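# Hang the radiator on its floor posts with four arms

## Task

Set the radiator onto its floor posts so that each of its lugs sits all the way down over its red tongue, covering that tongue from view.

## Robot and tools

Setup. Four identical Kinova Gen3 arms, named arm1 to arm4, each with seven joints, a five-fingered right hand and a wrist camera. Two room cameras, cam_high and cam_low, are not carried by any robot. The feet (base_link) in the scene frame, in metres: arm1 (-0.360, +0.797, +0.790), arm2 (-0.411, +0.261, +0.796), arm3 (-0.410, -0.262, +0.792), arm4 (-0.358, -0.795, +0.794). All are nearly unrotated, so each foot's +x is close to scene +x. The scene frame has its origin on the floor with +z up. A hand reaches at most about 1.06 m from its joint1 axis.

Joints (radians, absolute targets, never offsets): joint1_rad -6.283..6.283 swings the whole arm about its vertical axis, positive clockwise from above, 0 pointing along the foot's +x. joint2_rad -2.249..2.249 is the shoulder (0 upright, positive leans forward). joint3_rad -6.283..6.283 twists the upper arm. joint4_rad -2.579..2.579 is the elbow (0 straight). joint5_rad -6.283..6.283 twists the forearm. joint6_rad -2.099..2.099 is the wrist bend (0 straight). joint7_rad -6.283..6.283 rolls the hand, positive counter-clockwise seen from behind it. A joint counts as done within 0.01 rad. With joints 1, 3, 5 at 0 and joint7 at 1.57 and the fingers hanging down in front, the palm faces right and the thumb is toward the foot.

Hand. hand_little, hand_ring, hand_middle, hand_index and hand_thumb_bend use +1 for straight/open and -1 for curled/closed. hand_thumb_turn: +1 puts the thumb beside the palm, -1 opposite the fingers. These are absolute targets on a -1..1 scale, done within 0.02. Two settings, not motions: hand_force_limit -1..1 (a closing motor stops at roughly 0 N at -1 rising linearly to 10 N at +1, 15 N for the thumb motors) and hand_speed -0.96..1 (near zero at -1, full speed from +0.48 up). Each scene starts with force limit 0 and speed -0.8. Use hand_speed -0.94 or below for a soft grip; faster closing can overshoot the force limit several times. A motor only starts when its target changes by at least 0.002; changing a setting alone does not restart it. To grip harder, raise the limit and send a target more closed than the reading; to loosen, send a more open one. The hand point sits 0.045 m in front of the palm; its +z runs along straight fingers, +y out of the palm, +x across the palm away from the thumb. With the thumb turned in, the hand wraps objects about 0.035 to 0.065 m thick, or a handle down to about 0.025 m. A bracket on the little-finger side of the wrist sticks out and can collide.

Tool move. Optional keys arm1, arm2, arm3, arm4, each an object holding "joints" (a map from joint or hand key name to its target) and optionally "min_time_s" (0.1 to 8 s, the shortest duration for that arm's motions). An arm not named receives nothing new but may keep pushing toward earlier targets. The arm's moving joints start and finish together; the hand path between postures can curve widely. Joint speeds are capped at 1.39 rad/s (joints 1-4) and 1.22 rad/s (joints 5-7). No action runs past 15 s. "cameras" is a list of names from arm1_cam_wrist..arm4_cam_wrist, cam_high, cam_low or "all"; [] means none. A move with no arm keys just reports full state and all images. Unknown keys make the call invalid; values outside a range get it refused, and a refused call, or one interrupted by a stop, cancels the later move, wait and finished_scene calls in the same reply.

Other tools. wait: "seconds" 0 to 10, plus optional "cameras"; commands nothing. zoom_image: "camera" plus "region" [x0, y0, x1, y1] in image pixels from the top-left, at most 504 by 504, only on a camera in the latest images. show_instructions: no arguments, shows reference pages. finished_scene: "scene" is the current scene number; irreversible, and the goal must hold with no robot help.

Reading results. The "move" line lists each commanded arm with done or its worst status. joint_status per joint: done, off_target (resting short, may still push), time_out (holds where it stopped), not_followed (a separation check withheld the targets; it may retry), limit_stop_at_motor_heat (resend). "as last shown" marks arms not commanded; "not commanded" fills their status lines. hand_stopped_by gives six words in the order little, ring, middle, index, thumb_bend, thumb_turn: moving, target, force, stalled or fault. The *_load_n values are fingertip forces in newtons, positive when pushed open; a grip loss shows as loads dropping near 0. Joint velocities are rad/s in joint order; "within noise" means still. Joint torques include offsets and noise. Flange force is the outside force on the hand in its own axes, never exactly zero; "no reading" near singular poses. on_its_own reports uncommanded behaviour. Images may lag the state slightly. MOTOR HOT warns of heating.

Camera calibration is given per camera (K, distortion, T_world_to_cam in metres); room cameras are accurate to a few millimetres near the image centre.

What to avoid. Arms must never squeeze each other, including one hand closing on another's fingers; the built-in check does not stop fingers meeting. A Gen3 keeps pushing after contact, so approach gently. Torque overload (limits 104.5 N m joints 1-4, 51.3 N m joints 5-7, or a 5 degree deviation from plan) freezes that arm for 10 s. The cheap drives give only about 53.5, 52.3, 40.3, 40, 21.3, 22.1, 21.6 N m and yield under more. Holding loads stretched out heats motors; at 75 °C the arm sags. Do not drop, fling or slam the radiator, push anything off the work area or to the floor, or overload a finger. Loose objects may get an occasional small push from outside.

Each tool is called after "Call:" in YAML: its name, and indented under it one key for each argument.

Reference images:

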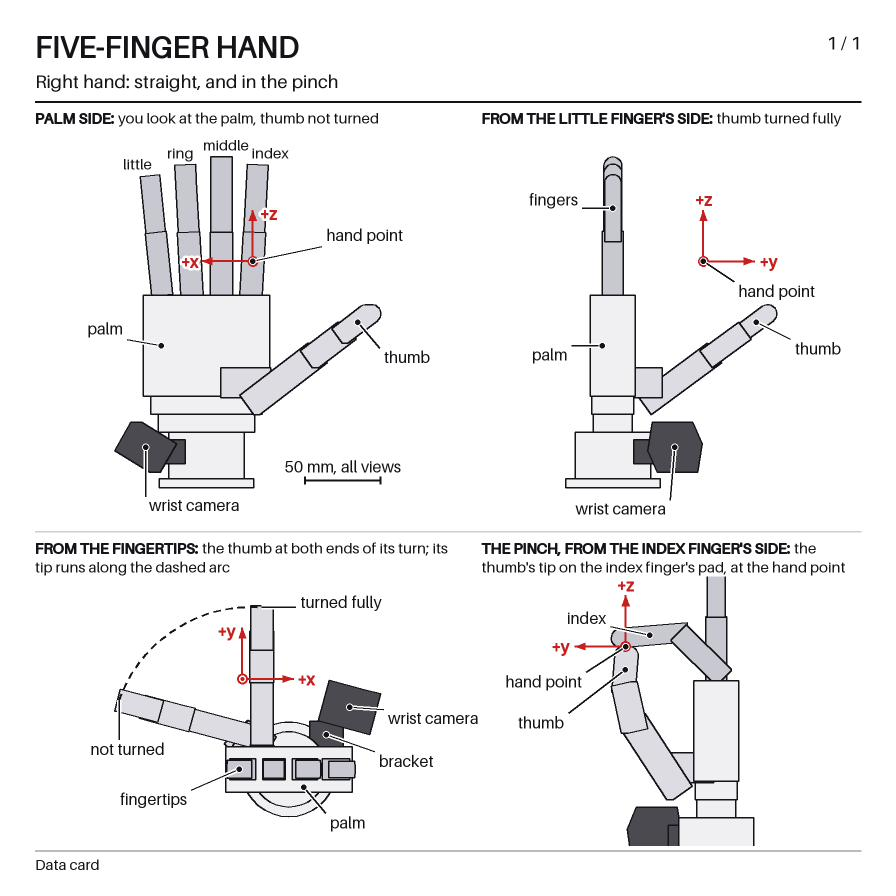

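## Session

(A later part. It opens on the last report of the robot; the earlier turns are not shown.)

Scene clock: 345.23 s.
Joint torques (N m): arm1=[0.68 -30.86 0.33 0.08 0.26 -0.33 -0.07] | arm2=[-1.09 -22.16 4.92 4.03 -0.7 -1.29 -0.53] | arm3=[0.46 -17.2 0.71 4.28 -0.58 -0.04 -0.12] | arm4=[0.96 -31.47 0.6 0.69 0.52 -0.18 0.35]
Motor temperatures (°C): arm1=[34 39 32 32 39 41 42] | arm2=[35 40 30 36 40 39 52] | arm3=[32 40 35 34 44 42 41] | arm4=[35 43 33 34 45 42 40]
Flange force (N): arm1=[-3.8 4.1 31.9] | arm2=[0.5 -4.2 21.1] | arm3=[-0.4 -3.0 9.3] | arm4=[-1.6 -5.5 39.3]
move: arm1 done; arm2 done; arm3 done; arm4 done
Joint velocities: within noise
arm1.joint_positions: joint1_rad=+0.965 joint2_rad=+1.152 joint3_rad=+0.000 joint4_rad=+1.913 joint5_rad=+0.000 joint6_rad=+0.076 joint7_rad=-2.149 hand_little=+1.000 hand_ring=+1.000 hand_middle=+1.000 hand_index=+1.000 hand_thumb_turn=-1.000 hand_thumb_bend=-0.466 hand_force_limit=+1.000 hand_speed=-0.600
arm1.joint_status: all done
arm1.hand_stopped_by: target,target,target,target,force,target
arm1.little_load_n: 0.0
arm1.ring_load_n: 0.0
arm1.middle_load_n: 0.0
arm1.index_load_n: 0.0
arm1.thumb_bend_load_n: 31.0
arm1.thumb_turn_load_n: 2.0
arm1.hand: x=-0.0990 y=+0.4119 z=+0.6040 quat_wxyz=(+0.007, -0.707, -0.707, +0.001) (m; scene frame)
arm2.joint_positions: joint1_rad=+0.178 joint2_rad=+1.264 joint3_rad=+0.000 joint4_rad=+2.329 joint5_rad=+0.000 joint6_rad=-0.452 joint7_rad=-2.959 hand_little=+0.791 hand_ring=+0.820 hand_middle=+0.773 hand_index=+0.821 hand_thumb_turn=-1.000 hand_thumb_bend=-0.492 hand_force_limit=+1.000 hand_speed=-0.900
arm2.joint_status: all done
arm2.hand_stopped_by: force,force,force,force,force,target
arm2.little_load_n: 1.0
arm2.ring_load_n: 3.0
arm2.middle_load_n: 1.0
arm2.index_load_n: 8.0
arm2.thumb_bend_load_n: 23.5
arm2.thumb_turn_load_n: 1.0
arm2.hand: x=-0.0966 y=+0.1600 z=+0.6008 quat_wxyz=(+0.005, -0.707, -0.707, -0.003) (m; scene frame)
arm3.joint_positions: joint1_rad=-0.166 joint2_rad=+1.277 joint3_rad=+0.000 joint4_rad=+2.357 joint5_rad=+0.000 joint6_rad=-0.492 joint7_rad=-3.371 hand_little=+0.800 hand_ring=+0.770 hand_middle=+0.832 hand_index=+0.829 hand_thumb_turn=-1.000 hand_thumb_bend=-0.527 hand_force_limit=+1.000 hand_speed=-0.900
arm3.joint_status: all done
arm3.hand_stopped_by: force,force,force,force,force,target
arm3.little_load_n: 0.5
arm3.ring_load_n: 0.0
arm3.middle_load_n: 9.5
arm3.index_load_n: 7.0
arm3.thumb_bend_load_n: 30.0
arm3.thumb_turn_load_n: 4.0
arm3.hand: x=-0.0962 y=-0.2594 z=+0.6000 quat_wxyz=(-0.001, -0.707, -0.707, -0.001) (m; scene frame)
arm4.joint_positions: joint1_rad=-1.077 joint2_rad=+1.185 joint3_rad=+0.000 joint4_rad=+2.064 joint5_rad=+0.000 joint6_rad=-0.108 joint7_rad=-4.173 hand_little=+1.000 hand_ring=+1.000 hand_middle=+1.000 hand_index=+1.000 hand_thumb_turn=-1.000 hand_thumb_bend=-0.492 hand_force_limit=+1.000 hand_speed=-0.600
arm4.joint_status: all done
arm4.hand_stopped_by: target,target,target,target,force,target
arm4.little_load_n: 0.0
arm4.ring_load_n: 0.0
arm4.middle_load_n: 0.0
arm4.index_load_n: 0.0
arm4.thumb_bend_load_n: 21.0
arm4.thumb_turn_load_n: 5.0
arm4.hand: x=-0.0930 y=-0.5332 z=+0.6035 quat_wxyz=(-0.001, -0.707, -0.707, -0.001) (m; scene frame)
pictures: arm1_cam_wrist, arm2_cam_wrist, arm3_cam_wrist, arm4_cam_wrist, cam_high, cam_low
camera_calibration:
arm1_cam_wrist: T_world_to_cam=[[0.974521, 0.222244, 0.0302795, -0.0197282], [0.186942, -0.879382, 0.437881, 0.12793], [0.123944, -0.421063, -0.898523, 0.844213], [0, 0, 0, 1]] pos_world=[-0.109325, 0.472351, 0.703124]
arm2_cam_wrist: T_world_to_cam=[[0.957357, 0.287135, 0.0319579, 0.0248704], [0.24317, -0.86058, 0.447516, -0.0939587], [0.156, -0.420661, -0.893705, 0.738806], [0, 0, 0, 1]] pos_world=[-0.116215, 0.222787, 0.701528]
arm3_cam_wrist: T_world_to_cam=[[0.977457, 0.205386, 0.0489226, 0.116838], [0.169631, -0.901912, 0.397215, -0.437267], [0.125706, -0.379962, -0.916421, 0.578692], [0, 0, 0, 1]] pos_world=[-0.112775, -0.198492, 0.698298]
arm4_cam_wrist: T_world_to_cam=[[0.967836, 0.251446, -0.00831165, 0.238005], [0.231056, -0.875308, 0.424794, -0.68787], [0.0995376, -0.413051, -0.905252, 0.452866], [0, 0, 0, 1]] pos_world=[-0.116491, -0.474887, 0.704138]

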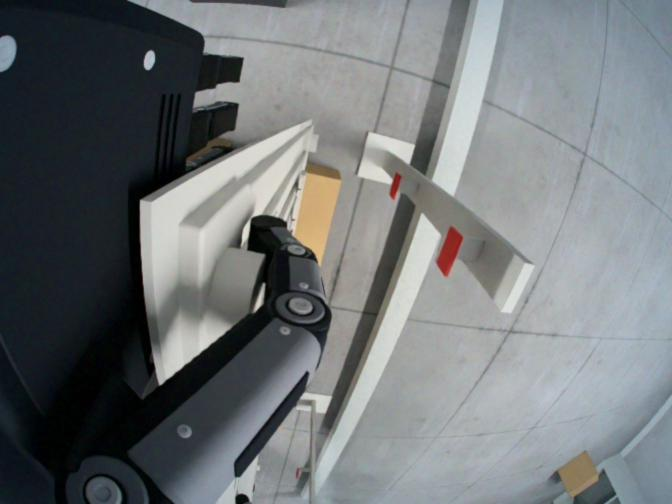

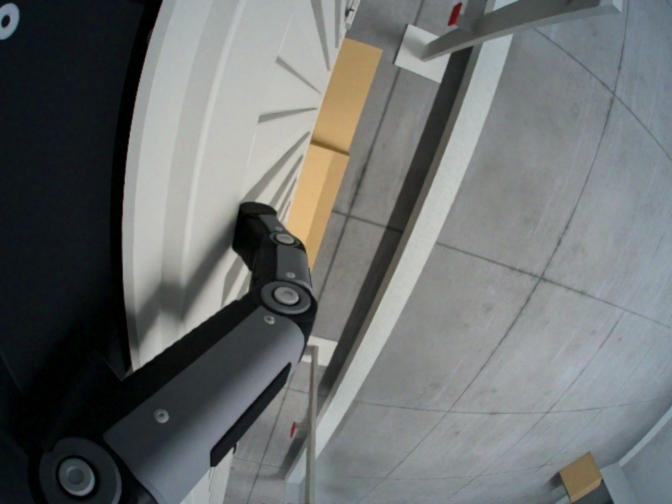

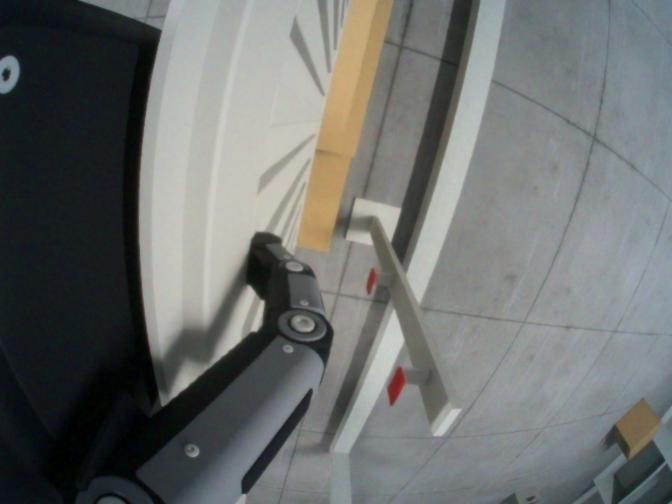

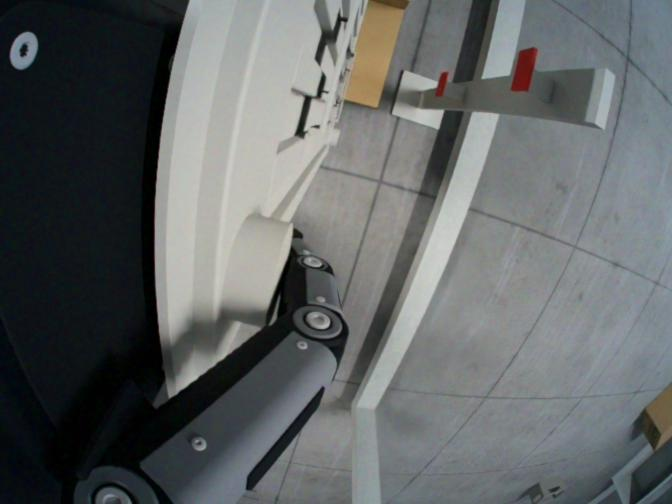

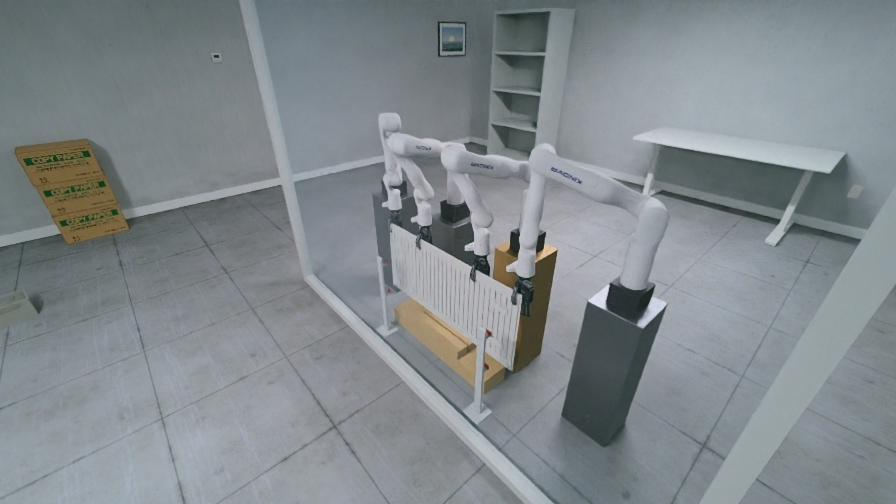

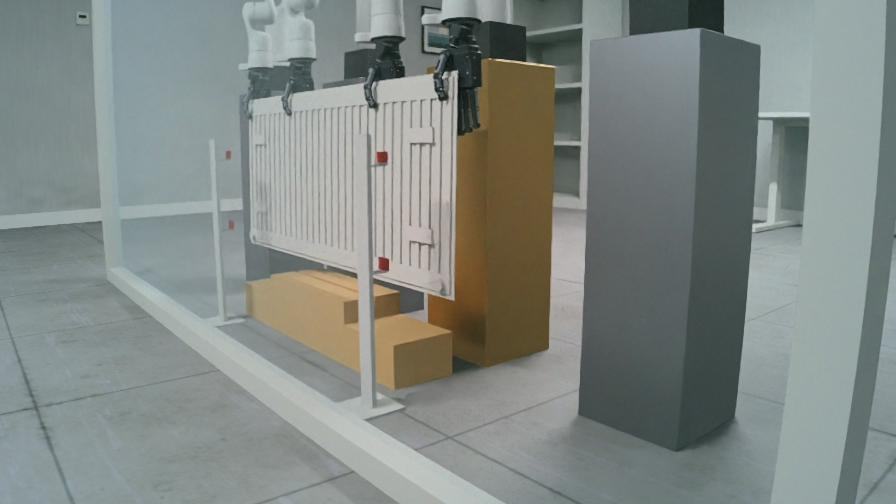

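Call:
move:
  arm1: {"joints":{"joint1_rad":0.8680,"joint2_rad":1.1548,"joint4_rad":1.8785,"joint6_rad":0.1083,"joint7_rad":-2.2456},"min_time_s":4}
  arm2: {"joints":{"joint1_rad":0.1118,"joint2_rad":1.2231,"joint4_rad":2.2281,"joint6_rad":-0.3096,"joint7_rad":-3.0258},"min_time_s":4}
  arm3: {"joints":{"joint1_rad":-0.1778,"joint2_rad":1.2241,"joint4_rad":2.2413,"joint6_rad":-0.3238,"joint7_rad":-3.3834},"min_time_s":4}
  arm4: {"joints":{"joint1_rad":-1.0063,"joint2_rad":1.1808,"joint4_rad":1.9563,"joint6_rad":0.0045,"joint7_rad":-4.1019},"min_time_s":4}
  cameras: ["arm1_cam_wrist","arm4_cam_wrist","cam_low"]

Scene clock: 355.60 s.
Joint torques (N m): arm1=[0.04 -29.55 -0.64 2.14 0.2 0.71 -0.11] | arm2=[-1.16 -22.15 4.59 1.75 -0.48 -1.19 -0.55] | arm3=[0.89 -22.73 1.87 4.25 -0.91 0.02 -0.17] | arm4=[2.04 -28.76 1.6 0.24 0.26 0.46 -0.02]
Motor temperatures (°C): arm1=[34 39 32 32 39 41 42] | arm2=[35 40 30 36 40 39 52] | arm3=[32 40 35 34 44 42 41] | arm4=[35 45 33 34 44 42 40]
Flange force (N): arm1=[-8.5 6.2 31.5] | arm2=[-1.1 -4.0 16.3] | arm3=[0.8 -2.7 24.1] | arm4=[2.8 -4.7 29.8]
move: arm1 done; arm2 done; arm3 done; arm4 done
Joint velocities: within noise
arm1.joint_positions: joint1_rad=+0.868 joint2_rad=+1.155 joint3_rad=+0.000 joint4_rad=+1.879 joint5_rad=+0.000 joint6_rad=+0.108 joint7_rad=-2.246 hand_little=+1.000 hand_ring=+1.000 hand_middle=+1.000 hand_index=+1.000 hand_thumb_turn=-1.000 hand_thumb_bend=-0.466 hand_force_limit=+1.000 hand_speed=-0.600
arm1.joint_status: all done
arm1.hand_stopped_by: target,target,target,target,force,target
arm1.little_load_n: 0.0
arm1.ring_load_n: 0.0
arm1.middle_load_n: 0.0
arm1.index_load_n: 0.0
arm1.thumb_bend_load_n: 31.5
arm1.thumb_turn_load_n: 2.5
arm1.hand: x=-0.0590 y=+0.4250 z=+0.6036 quat_wxyz=(+0.007, -0.707, -0.707, +0.001) (m; scene frame)
arm2.joint_positions: joint1_rad=+0.112 joint2_rad=+1.223 joint3_rad=+0.000 joint4_rad=+2.228 joint5_rad=+0.000 joint6_rad=-0.310 joint7_rad=-3.026 hand_little=+0.791 hand_ring=+0.820 hand_middle=+0.773 hand_index=+0.820 hand_thumb_turn=-1.000 hand_thumb_bend=-0.492 hand_force_limit=+1.000 hand_speed=-0.900
arm2.joint_status: all done
arm2.hand_stopped_by: force,force,force,force,force,target
arm2.little_load_n: 2.0
arm2.ring_load_n: 3.0
arm2.middle_load_n: 0.0
arm2.index_load_n: 6.5
arm2.thumb_bend_load_n: 23.5
arm2.thumb_turn_load_n: 0.5
arm2.hand: x=-0.0566 y=+0.1730 z=+0.6007 quat_wxyz=(+0.005, -0.707, -0.707, -0.003) (m; scene frame)
arm3.joint_positions: joint1_rad=-0.178 joint2_rad=+1.224 joint3_rad=+0.000 joint4_rad=+2.241 joint5_rad=+0.000 joint6_rad=-0.324 joint7_rad=-3.383 hand_little=+0.800 hand_ring=+0.770 hand_middle=+0.832 hand_index=+0.829 hand_thumb_turn=-1.000 hand_thumb_bend=-0.527 hand_force_limit=+1.000 hand_speed=-0.900
arm3.joint_status: all done
arm3.hand_stopped_by: force,force,force,force,force,target
arm3.little_load_n: 2.0
arm3.ring_load_n: 0.0
arm3.middle_load_n: 9.5
arm3.index_load_n: 6.5
arm3.thumb_bend_load_n: 26.5
arm3.thumb_turn_load_n: 3.5
arm3.hand: x=-0.0562 y=-0.2464 z=+0.6000 quat_wxyz=(-0.001, -0.707, -0.707, -0.001) (m; scene frame)
arm4.joint_positions: joint1_rad=-1.006 joint2_rad=+1.181 joint3_rad=+0.000 joint4_rad=+1.956 joint5_rad=+0.000 joint6_rad=+0.005 joint7_rad=-4.102 hand_little=+1.000 hand_ring=+1.000 hand_middle=+1.000 hand_index=+1.000 hand_thumb_turn=-1.000 hand_thumb_bend=-0.492 hand_force_limit=+1.000 hand_speed=-0.600
arm4.joint_status: all done
arm4.hand_stopped_by: target,target,target,target,force,target
arm4.little_load_n: 0.0
arm4.ring_load_n: 0.0
arm4.middle_load_n: 0.0
arm4.index_load_n: 0.0
arm4.thumb_bend_load_n: 23.0
arm4.thumb_turn_load_n: 6.0
arm4.hand: x=-0.0531 y=-0.5201 z=+0.6036 quat_wxyz=(-0.001, -0.707, -0.707, -0.001) (m; scene frame)
pictures: arm1_cam_wrist, arm4_cam_wrist, cam_low
camera_calibration:
arm1_cam_wrist: T_world_to_cam=[[0.974521, 0.222242, 0.0302808, -0.0615105], [0.186939, -0.879383, 0.437881, 0.132167], [0.123944, -0.421064, -0.898523, 0.844424], [0, 0, 0, 1]] pos_world=[-0.069425, 0.485451, 0.702724]
arm4_cam_wrist: T_world_to_cam=[[0.967806, 0.251561, -0.0082294, 0.195991], [0.231136, -0.875334, 0.424696, -0.685626], [0.0996334, -0.412926, -0.905299, 0.454483], [0, 0, 0, 1]] pos_world=[-0.0764908, -0.461788, 0.704238]

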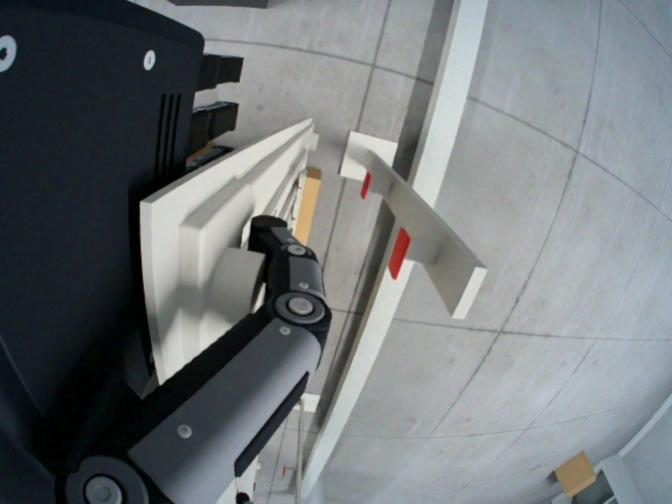

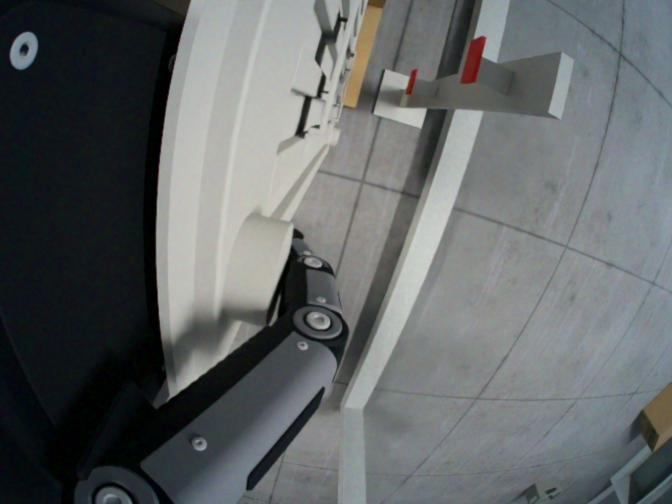

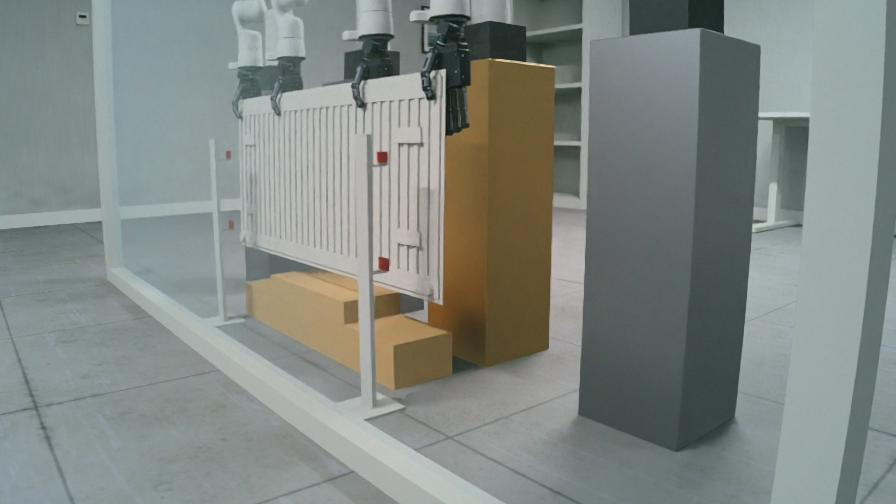

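Call:
move:
  arm1: {"joints":{"joint1_rad":0.7772,"joint2_rad":1.1592,"joint4_rad":1.8301,"joint6_rad":0.1523,"joint7_rad":-2.3364},"min_time_s":4}
  arm2: {"joints":{"joint1_rad":0.0599,"joint2_rad":1.1974,"joint4_rad":2.1187,"joint6_rad":-0.1745,"joint7_rad":-3.0777},"min_time_s":4}
  arm3: {"joints":{"joint1_rad":-0.1868,"joint2_rad":1.1946,"joint4_rad":2.1193,"joint6_rad":-0.1723,"joint7_rad":-3.3924},"min_time_s":4}
  arm4: {"joints":{"joint1_rad":-0.9468,"joint2_rad":1.1862,"joint4_rad":1.8395,"joint6_rad":0.1159,"joint7_rad":-4.0424},"min_time_s":4}
  cameras: ["arm1_cam_wrist","arm2_cam_wrist","arm3_cam_wrist","arm4_cam_wrist","cam_low"]

Call:
zoom_image:
  camera: "arm4_cam_wrist"
  region: [270, 0, 570, 150]

Call:
zoom_image:
  camera: "arm1_cam_wrist"
  region: [230, 90, 480, 320]

Call:
zoom_image:
  camera: "cam_low"
  region: [340, 60, 480, 330]

Call:
zoom_image:
  camera: "cam_low"
  region: [190, 60, 340, 330]

Scene clock: 360.57 s.
Joint torques (N m): arm1=[0 -29.29 -0.64 1.95 0.08 1.07 -0.2] | arm2=[-2.09 -23.7 2.91 0.74 0.05 -0.78 -0.43] | arm3=[1.36 -25.87 3.14 0.57 -0.94 -0.82 -0.17] | arm4=[2.51 -29.08 1.77 0.29 0.14 1.4 -0.23]
Motor temperatures (°C): arm1=[34 39 32 32 39 41 42] | arm2=[35 41 30 36 40 39 52] | arm3=[32 40 35 34 44 42 41] | arm4=[35 45 33 34 44 42 40]
Flange force (N): arm1=[-8.5 7.2 30.0] | arm2=[-4.5 -3.2 18.0] | arm3=[1.8 -4.7 24.3] | arm4=[5.7 -2.6 29.3]
move: arm1 done; arm2 done; arm3 done; arm4 done
Joint velocities: within noise
arm1.joint_positions: joint1_rad=+0.777 joint2_rad=+1.159 joint3_rad=+0.000 joint4_rad=+1.830 joint5_rad=+0.000 joint6_rad=+0.152 joint7_rad=-2.336 hand_little=+1.000 hand_ring=+1.000 hand_middle=+1.000 hand_index=+1.000 hand_thumb_turn=-1.000 hand_thumb_bend=-0.466 hand_force_limit=+1.000 hand_speed=-0.600
arm1.joint_status: all done
arm1.hand_stopped_by: target,target,target,target,force,target
arm1.little_load_n: 0.0
arm1.ring_load_n: 0.0
arm1.middle_load_n: 0.0
arm1.index_load_n: 0.0
arm1.thumb_bend_load_n: 32.0
arm1.thumb_turn_load_n: 2.0
arm1.hand: x=-0.0190 y=+0.4379 z=+0.6034 quat_wxyz=(+0.007, -0.707, -0.707, +0.001) (m; scene frame)
arm2.joint_positions: joint1_rad=+0.060 joint2_rad=+1.197 joint3_rad=+0.000 joint4_rad=+2.119 joint5_rad=+0.000 joint6_rad=-0.175 joint7_rad=-3.078 hand_little=+0.791 hand_ring=+0.820 hand_middle=+0.773 hand_index=+0.820 hand_thumb_turn=-1.000 hand_thumb_bend=-0.492 hand_force_limit=+1.000 hand_speed=-0.900
arm2.joint_status: all done
arm2.hand_stopped_by: force,force,force,force,force,target
arm2.little_load_n: 2.0
arm2.ring_load_n: 2.5
arm2.middle_load_n: 0.0
arm2.index_load_n: 5.5
arm2.thumb_bend_load_n: 23.5
arm2.thumb_turn_load_n: 0.5
arm2.hand: x=-0.0166 y=+0.1860 z=+0.6007 quat_wxyz=(+0.005, -0.707, -0.707, -0.003) (m; scene frame)
arm3.joint_positions: joint1_rad=-0.187 joint2_rad=+1.195 joint3_rad=+0.000 joint4_rad=+2.119 joint5_rad=+0.000 joint6_rad=-0.172 joint7_rad=-3.392 hand_little=+0.800 hand_ring=+0.770 hand_middle=+0.832 hand_index=+0.829 hand_thumb_turn=-1.000 hand_thumb_bend=-0.527 hand_force_limit=+1.000 hand_speed=-0.900
arm3.joint_status: all done
arm3.hand_stopped_by: force,force,force,force,force,target
arm3.little_load_n: 2.5
arm3.ring_load_n: 0.0
arm3.middle_load_n: 10.5
arm3.index_load_n: 7.0
arm3.thumb_bend_load_n: 24.5
arm3.thumb_turn_load_n: 3.5
arm3.hand: x=-0.0162 y=-0.2334 z=+0.6000 quat_wxyz=(-0.001, -0.707, -0.707, -0.001) (m; scene frame)
arm4.joint_positions: joint1_rad=-0.947 joint2_rad=+1.186 joint3_rad=+0.000 joint4_rad=+1.839 joint5_rad=+0.000 joint6_rad=+0.116 joint7_rad=-4.042 hand_little=+1.000 hand_ring=+1.000 hand_middle=+1.000 hand_index=+1.000 hand_thumb_turn=-1.000 hand_thumb_bend=-0.492 hand_force_limit=+1.000 hand_speed=-0.600
arm4.joint_status: all done
arm4.hand_stopped_by: target,target,target,target,force,target
arm4.little_load_n: 0.0
arm4.ring_load_n: 0.0
arm4.middle_load_n: 0.0
arm4.index_load_n: 0.0
arm4.thumb_bend_load_n: 22.5
arm4.thumb_turn_load_n: 5.5
arm4.hand: x=-0.0131 y=-0.5071 z=+0.6037 quat_wxyz=(-0.001, -0.707, -0.707, -0.001) (m; scene frame)
pictures: arm1_cam_wrist, arm2_cam_wrist, arm3_cam_wrist, arm4_cam_wrist, cam_low
camera_calibration:
arm1_cam_wrist: T_world_to_cam=[[0.974539, 0.222158, 0.0303214, -0.103436], [0.186847, -0.879404, 0.437878, 0.136111], [0.123943, -0.421064, -0.898523, 0.844706], [0, 0, 0, 1]] pos_world=[-0.0293248, 0.498351, 0.702524]
arm2_cam_wrist: T_world_to_cam=[[0.957365, 0.287092, 0.0320863, -0.0591639], [0.243074, -0.860597, 0.447535, -0.0909804], [0.156097, -0.420655, -0.893691, 0.737181], [0, 0, 0, 1]] pos_world=[-0.0363155, 0.248787, 0.701427]
arm3_cam_wrist: T_world_to_cam=[[0.977445, 0.205424, 0.049012, 0.03324], [0.16963, -0.901905, 0.397231, -0.427437], [0.125805, -0.379957, -0.916409, 0.578602], [0, 0, 0, 1]] pos_world=[-0.0327751, -0.172492, 0.698398]
arm4_cam_wrist: T_world_to_cam=[[0.967816, 0.251522, -0.00831755, 0.154151], [0.231139, -0.875343, 0.424675, -0.683501], [0.0995343, -0.41293, -0.905308, 0.455967], [0, 0, 0, 1]] pos_world=[-0.0365905, -0.448788, 0.704339]

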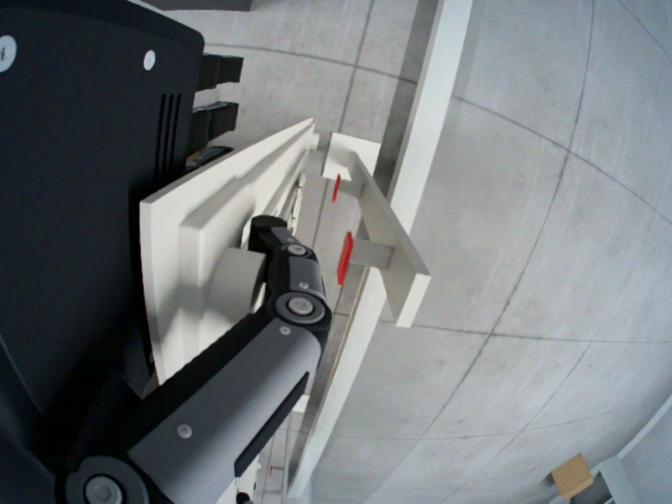

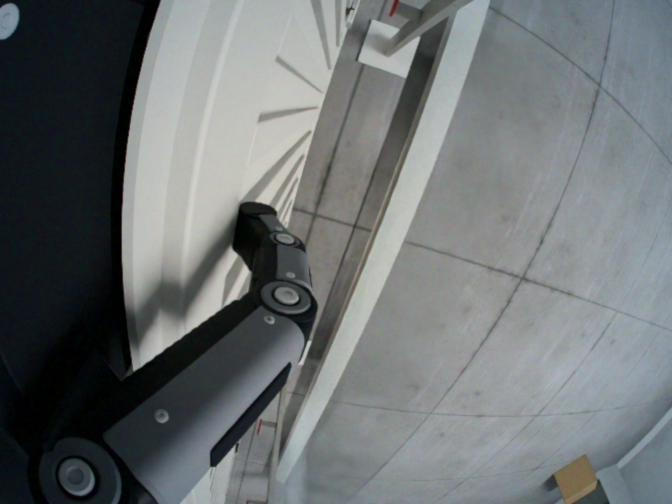

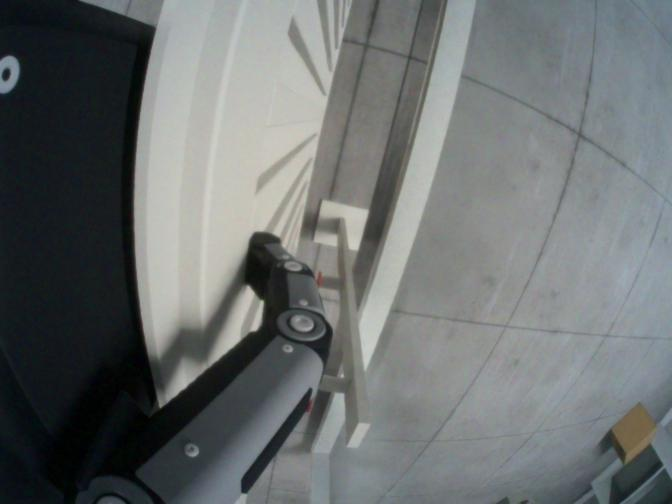

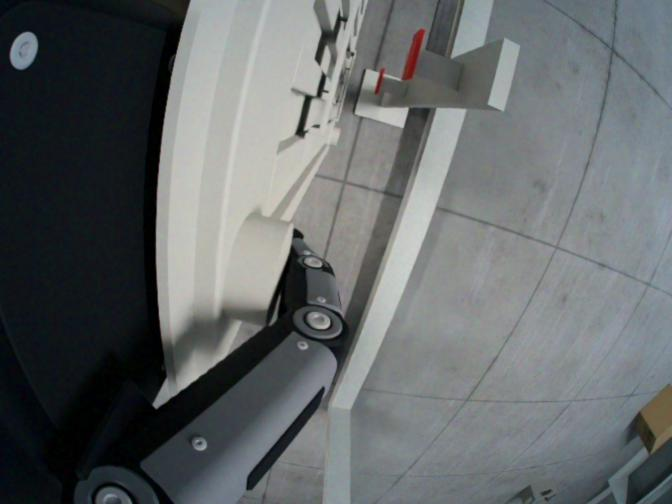

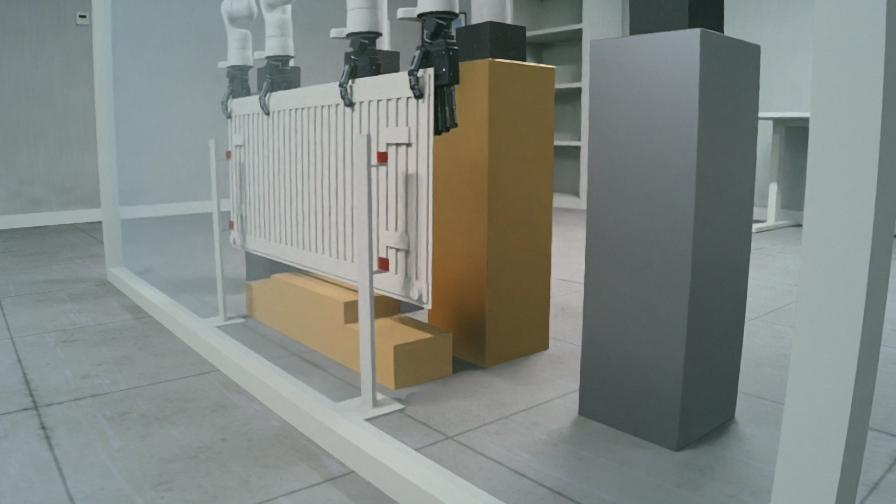

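Scaled by 1.680 from the camera's 672x504 image, which has a finer 960x720 frame.

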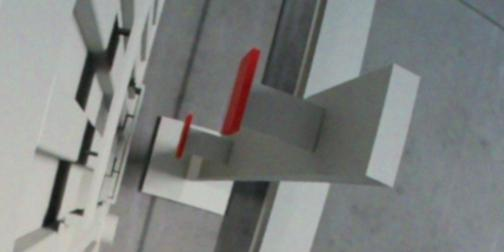

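Scaled by 2.016 from the camera's 672x504 image, which has a finer 960x720 frame.

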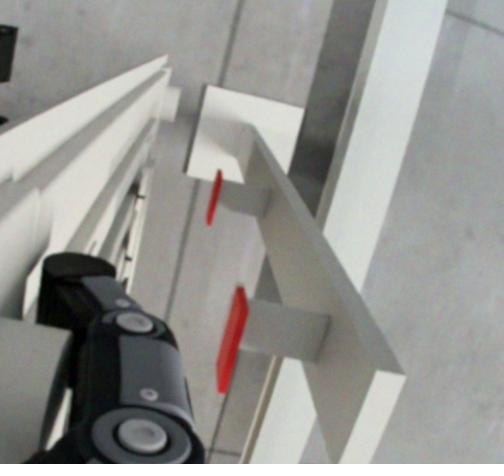

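Scaled by 1.867 from the camera's 896x504 image, which has a finer 1280x720 frame.

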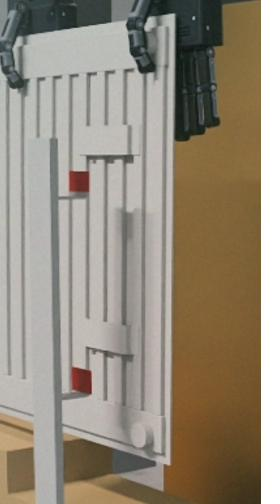

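Scaled by 1.867 from the camera's 896x504 image, which has a finer 1280x720 frame.

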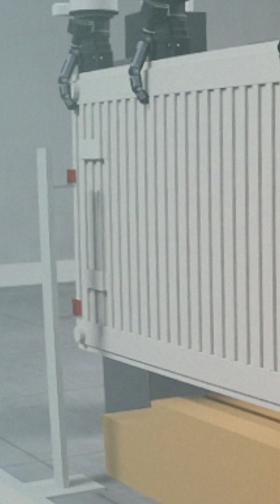

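Call:
zoom_image:
  camera: "arm4_cam_wrist"
  region: [270, 0, 380, 110]

Call:
zoom_image:
  camera: "arm3_cam_wrist"
  region: [240, 180, 400, 460]

Call:
zoom_image:
  camera: "arm2_cam_wrist"
  region: [320, 0, 440, 80]

Scaled by 4.582 from the camera's 672x504 image, which has a finer 960x720 frame.

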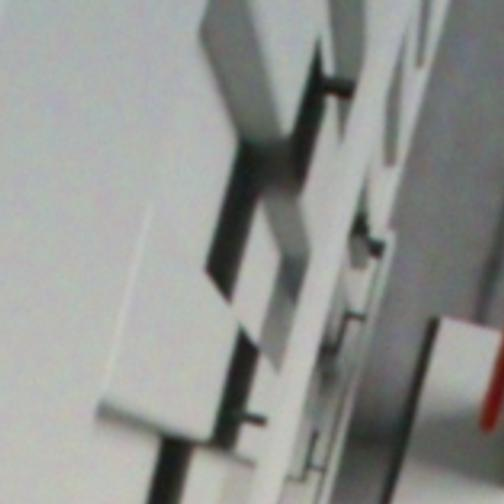

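Scaled by 1.800 from the camera's 672x504 image, which has a finer 960x720 frame.

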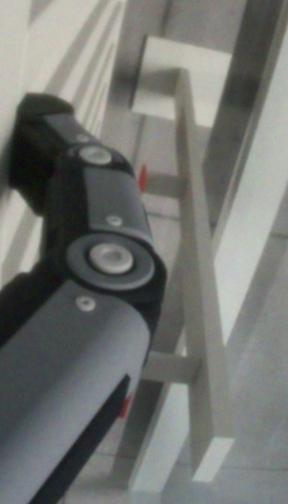

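Scaled by 4.200 from the camera's 672x504 image, which has a finer 960x720 frame.

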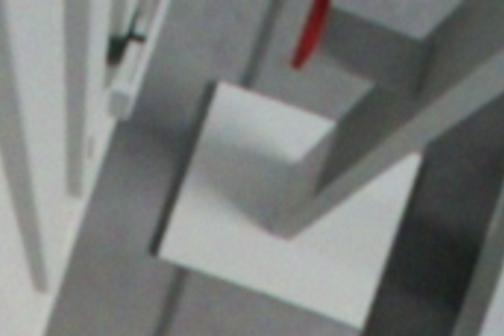

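Call:
move:
  arm1: {"joints":{"joint1_rad":0.7390,"joint2_rad":1.1688,"joint4_rad":1.7555,"joint6_rad":0.2173,"joint7_rad":-2.3746},"min_time_s":3.5}
  arm2: {"joints":{"joint1_rad":0.0659,"joint2_rad":1.1876,"joint4_rad":2.0326,"joint6_rad":-0.0785,"joint7_rad":-3.0717},"min_time_s":3.5}
  arm3: {"joints":{"joint1_rad":-0.1571,"joint2_rad":1.1852,"joint4_rad":2.0373,"joint6_rad":-0.0809,"joint7_rad":-3.3627},"min_time_s":3.5}
  arm4: {"joints":{"joint1_rad":-0.8915,"joint2_rad":1.1918,"joint4_rad":1.7844,"joint6_rad":0.1654,"joint7_rad":-3.9871},"min_time_s":3.5}
  cameras: ["arm1_cam_wrist","arm2_cam_wrist","arm3_cam_wrist","arm4_cam_wrist","cam_low","cam_high"]

Call:
zoom_image:
  camera: "arm4_cam_wrist"
  region: [270, 0, 470, 150]

Call:
zoom_image:
  camera: "arm1_cam_wrist"
  region: [230, 90, 430, 320]

Call:
zoom_image:
  camera: "cam_low"
  region: [350, 100, 450, 200]

Call:
zoom_image:
  camera: "cam_low"
  region: [200, 100, 300, 200]

Scene clock: 373.63 s.
Joint torques (N m): arm1=[-0.03 -29.92 -0.54 -0.88 0.18 0.33 -0.1] | arm2=[-2.74 -24.94 1.14 0.99 0.02 -0.53 -0.66] | arm3=[0.09 -28.24 0.5 -0.11 -0.78 -0.57 -0.27] | arm4=[4.25 -28.59 3.94 0.13 0.32 1.72 -0.42]
Motor temperatures (°C): arm1=[34 39 32 32 39 41 42] | arm2=[35 41 30 36 40 39 52] | arm3=[32 41 35 34 44 41 41] | arm4=[35 44 33 34 44 42 40]
Flange force (N): arm1=[-5.2 5.0 25.8] | arm2=[-7.6 0.6 20.5] | arm3=[-1.7 -2.5 28.4] | arm4=[8.8 -4.3 27.1]
move: arm1 done; arm2 done; arm3 done; arm4 done
Joint velocities: within noise
arm1.joint_positions: joint1_rad=+0.739 joint2_rad=+1.169 joint3_rad=+0.000 joint4_rad=+1.756 joint5_rad=+0.000 joint6_rad=+0.217 joint7_rad=-2.375 hand_little=+1.000 hand_ring=+1.000 hand_middle=+1.000 hand_index=+1.000 hand_thumb_turn=-1.000 hand_thumb_bend=-0.465 hand_force_limit=+1.000 hand_speed=-0.600
arm1.joint_status: all done
arm1.hand_stopped_by: target,target,target,target,force,target
arm1.little_load_n: 0.0
arm1.ring_load_n: 0.0
arm1.middle_load_n: 0.0
arm1.index_load_n: 0.5
arm1.thumb_bend_load_n: 32.5
arm1.thumb_turn_load_n: 2.5
arm1.hand: x=+0.0090 y=+0.4339 z=+0.6030 quat_wxyz=(+0.007, -0.707, -0.707, +0.001) (m; scene frame)
arm2.joint_positions: joint1_rad=+0.066 joint2_rad=+1.188 joint3_rad=+0.000 joint4_rad=+2.033 joint5_rad=+0.000 joint6_rad=-0.078 joint7_rad=-3.072 hand_little=+0.791 hand_ring=+0.820 hand_middle=+0.773 hand_index=+0.820 hand_thumb_turn=-1.000 hand_thumb_bend=-0.492 hand_force_limit=+1.000 hand_speed=-0.900
arm2.joint_status: all done
arm2.hand_stopped_by: force,force,force,force,force,target
arm2.little_load_n: 4.5
arm2.ring_load_n: 4.5
arm2.middle_load_n: 1.0
arm2.index_load_n: 7.0
arm2.thumb_bend_load_n: 23.5
arm2.thumb_turn_load_n: 1.0
arm2.hand: x=+0.0114 y=+0.1820 z=+0.6006 quat_wxyz=(+0.005, -0.707, -0.707, -0.003) (m; scene frame)
arm3.joint_positions: joint1_rad=-0.157 joint2_rad=+1.185 joint3_rad=+0.000 joint4_rad=+2.037 joint5_rad=+0.000 joint6_rad=-0.081 joint7_rad=-3.363 hand_little=+0.800 hand_ring=+0.770 hand_middle=+0.832 hand_index=+0.828 hand_thumb_turn=-1.000 hand_thumb_bend=-0.527 hand_force_limit=+1.000 hand_speed=-0.900
arm3.joint_status: all done
arm3.hand_stopped_by: force,force,force,force,force,target
arm3.little_load_n: 4.5
arm3.ring_load_n: 0.0
arm3.middle_load_n: 9.5
arm3.index_load_n: 3.5
arm3.thumb_bend_load_n: 25.5
arm3.thumb_turn_load_n: 3.5
arm3.hand: x=+0.0118 y=-0.2374 z=+0.6002 quat_wxyz=(-0.001, -0.707, -0.707, -0.001) (m; scene frame)
arm4.joint_positions: joint1_rad=-0.891 joint2_rad=+1.192 joint3_rad=+0.000 joint4_rad=+1.784 joint5_rad=+0.000 joint6_rad=+0.165 joint7_rad=-3.987 hand_little=+1.000 hand_ring=+1.000 hand_middle=+1.000 hand_index=+1.000 hand_thumb_turn=-1.000 hand_thumb_bend=-0.492 hand_force_limit=+1.000 hand_speed=-0.600
arm4.joint_status: all done
arm4.hand_stopped_by: target,target,target,target,force,target
arm4.little_load_n: 0.0
arm4.ring_load_n: 0.0
arm4.middle_load_n: 0.0
arm4.index_load_n: 0.0
arm4.thumb_bend_load_n: 23.0
arm4.thumb_turn_load_n: 6.0
arm4.hand: x=+0.0149 y=-0.5111 z=+0.6037 quat_wxyz=(-0.001, -0.707, -0.707, -0.001) (m; scene frame)
pictures: arm1_cam_wrist, arm2_cam_wrist, arm3_cam_wrist, arm4_cam_wrist, cam_high, cam_low
camera_calibration:
arm1_cam_wrist: T_world_to_cam=[[0.974521, 0.222242, 0.0302808, -0.129835], [0.186939, -0.879383, 0.437881, 0.127525], [0.123944, -0.421064, -0.898523, 0.839192], [0, 0, 0, 1]] pos_world=[-0.00132499, 0.494351, 0.702124]
arm2_cam_wrist: T_world_to_cam=[[0.957372, 0.287093, 0.0318699, -0.0846961], [0.243181, -0.860609, 0.447454, -0.101038], [0.155889, -0.42063, -0.893739, 0.731108], [0, 0, 0, 1]] pos_world=[-0.00831505, 0.244887, 0.701329]
arm3_cam_wrist: T_world_to_cam=[[0.977461, 0.205336, 0.0490513, 0.00664546], [0.169534, -0.901925, 0.397228, -0.435836], [0.125806, -0.379959, -0.916408, 0.57365], [0, 0, 0, 1]] pos_world=[-0.00477506, -0.176492, 0.698498]
arm4_cam_wrist: T_world_to_cam=[[0.967841, 0.251427, -0.00830257, 0.128006], [0.231034, -0.875313, 0.424794, -0.693587], [0.0995374, -0.413051, -0.905252, 0.451525], [0, 0, 0, 1]] pos_world=[-0.00859078, -0.452787, 0.704438]

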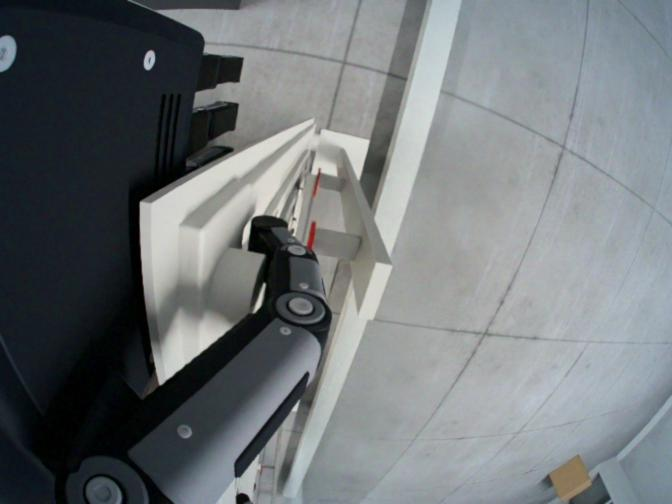

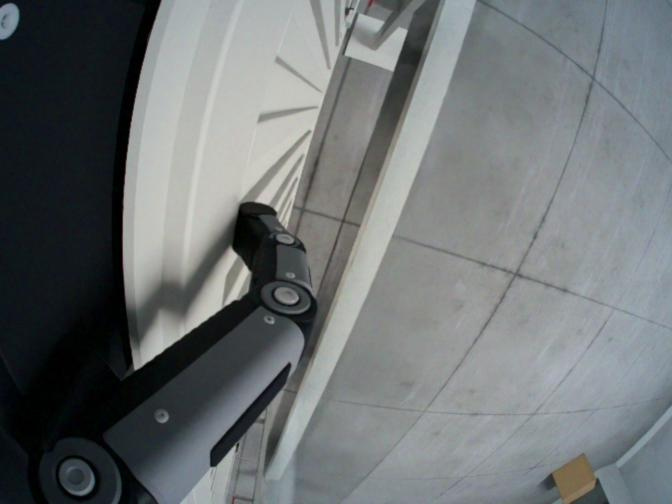

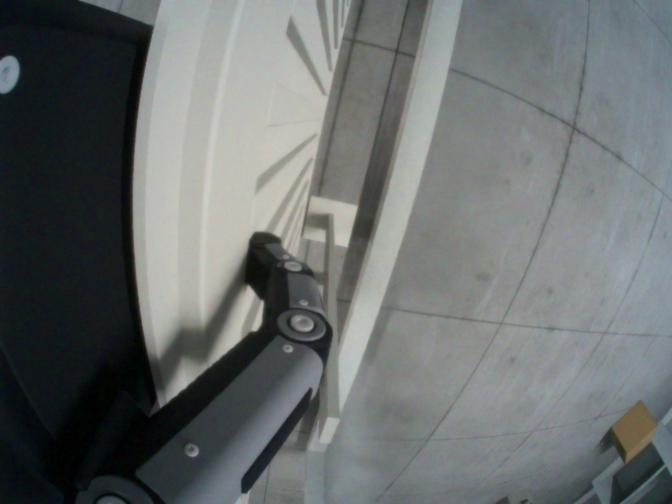

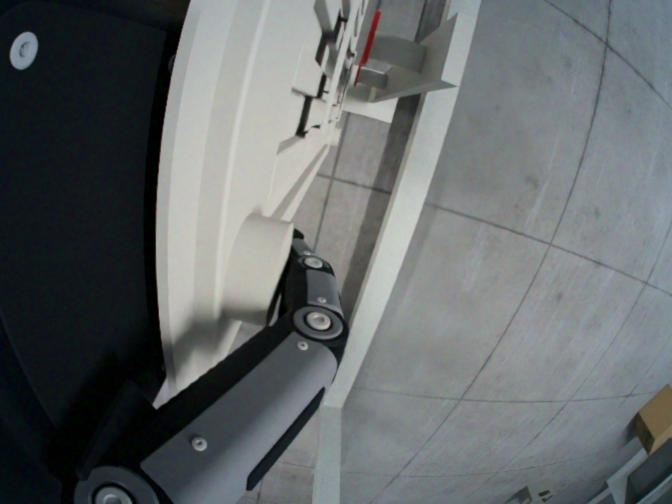

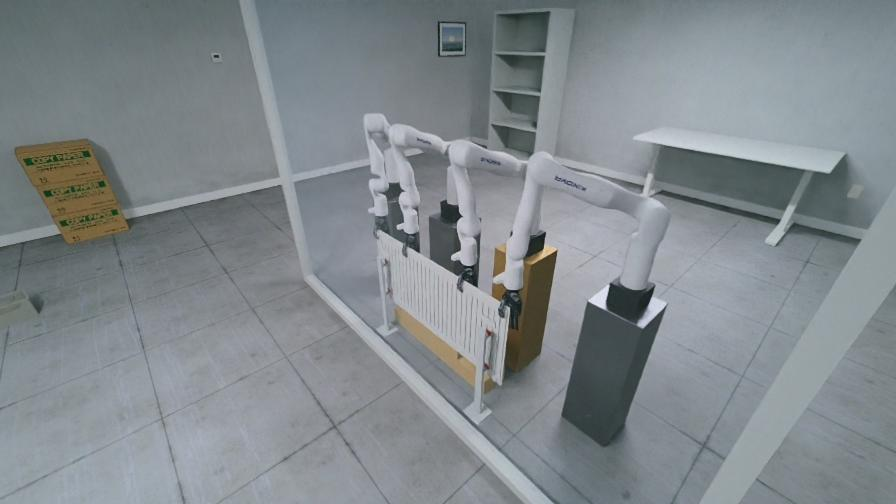

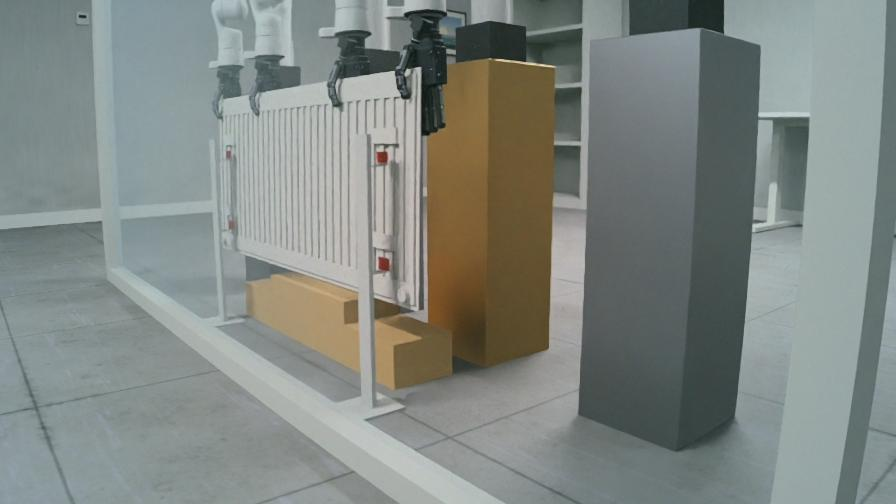

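Scaled by 2.520 from the camera's 672x504 image, which has a finer 960x720 frame.

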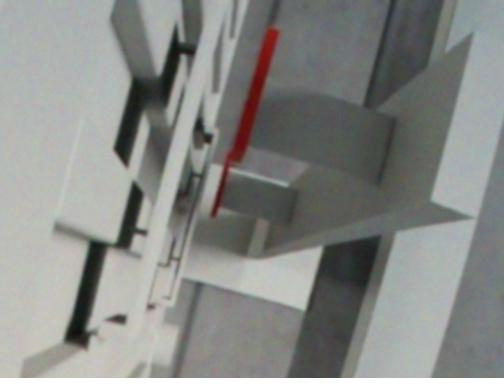

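Scaled by 2.191 from the camera's 672x504 image, which has a finer 960x720 frame.

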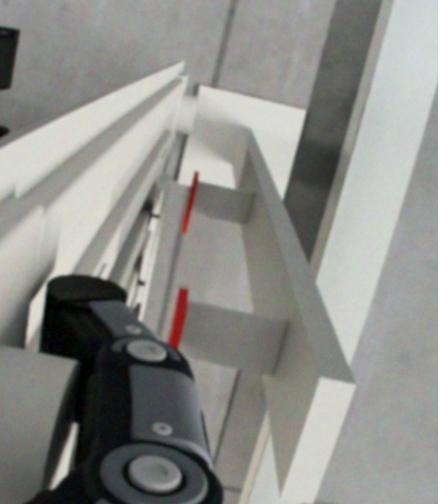

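Scaled by 5.040 from the camera's 896x504 image, which has a finer 1280x720 frame.

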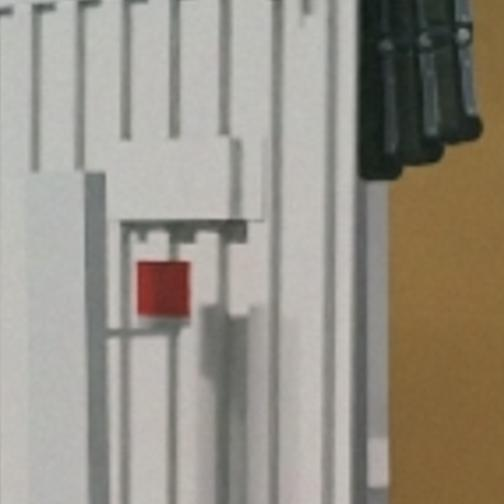

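Scaled by 5.040 from the camera's 896x504 image, which has a finer 1280x720 frame.

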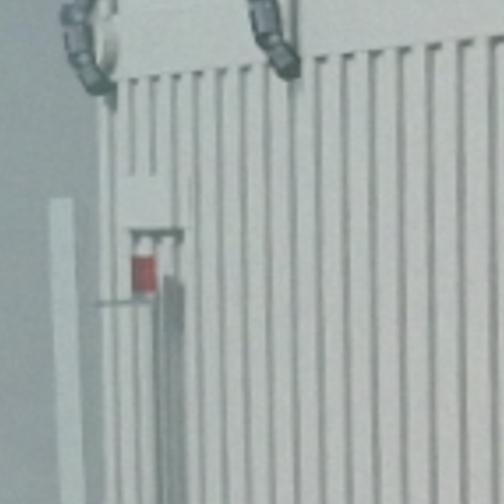

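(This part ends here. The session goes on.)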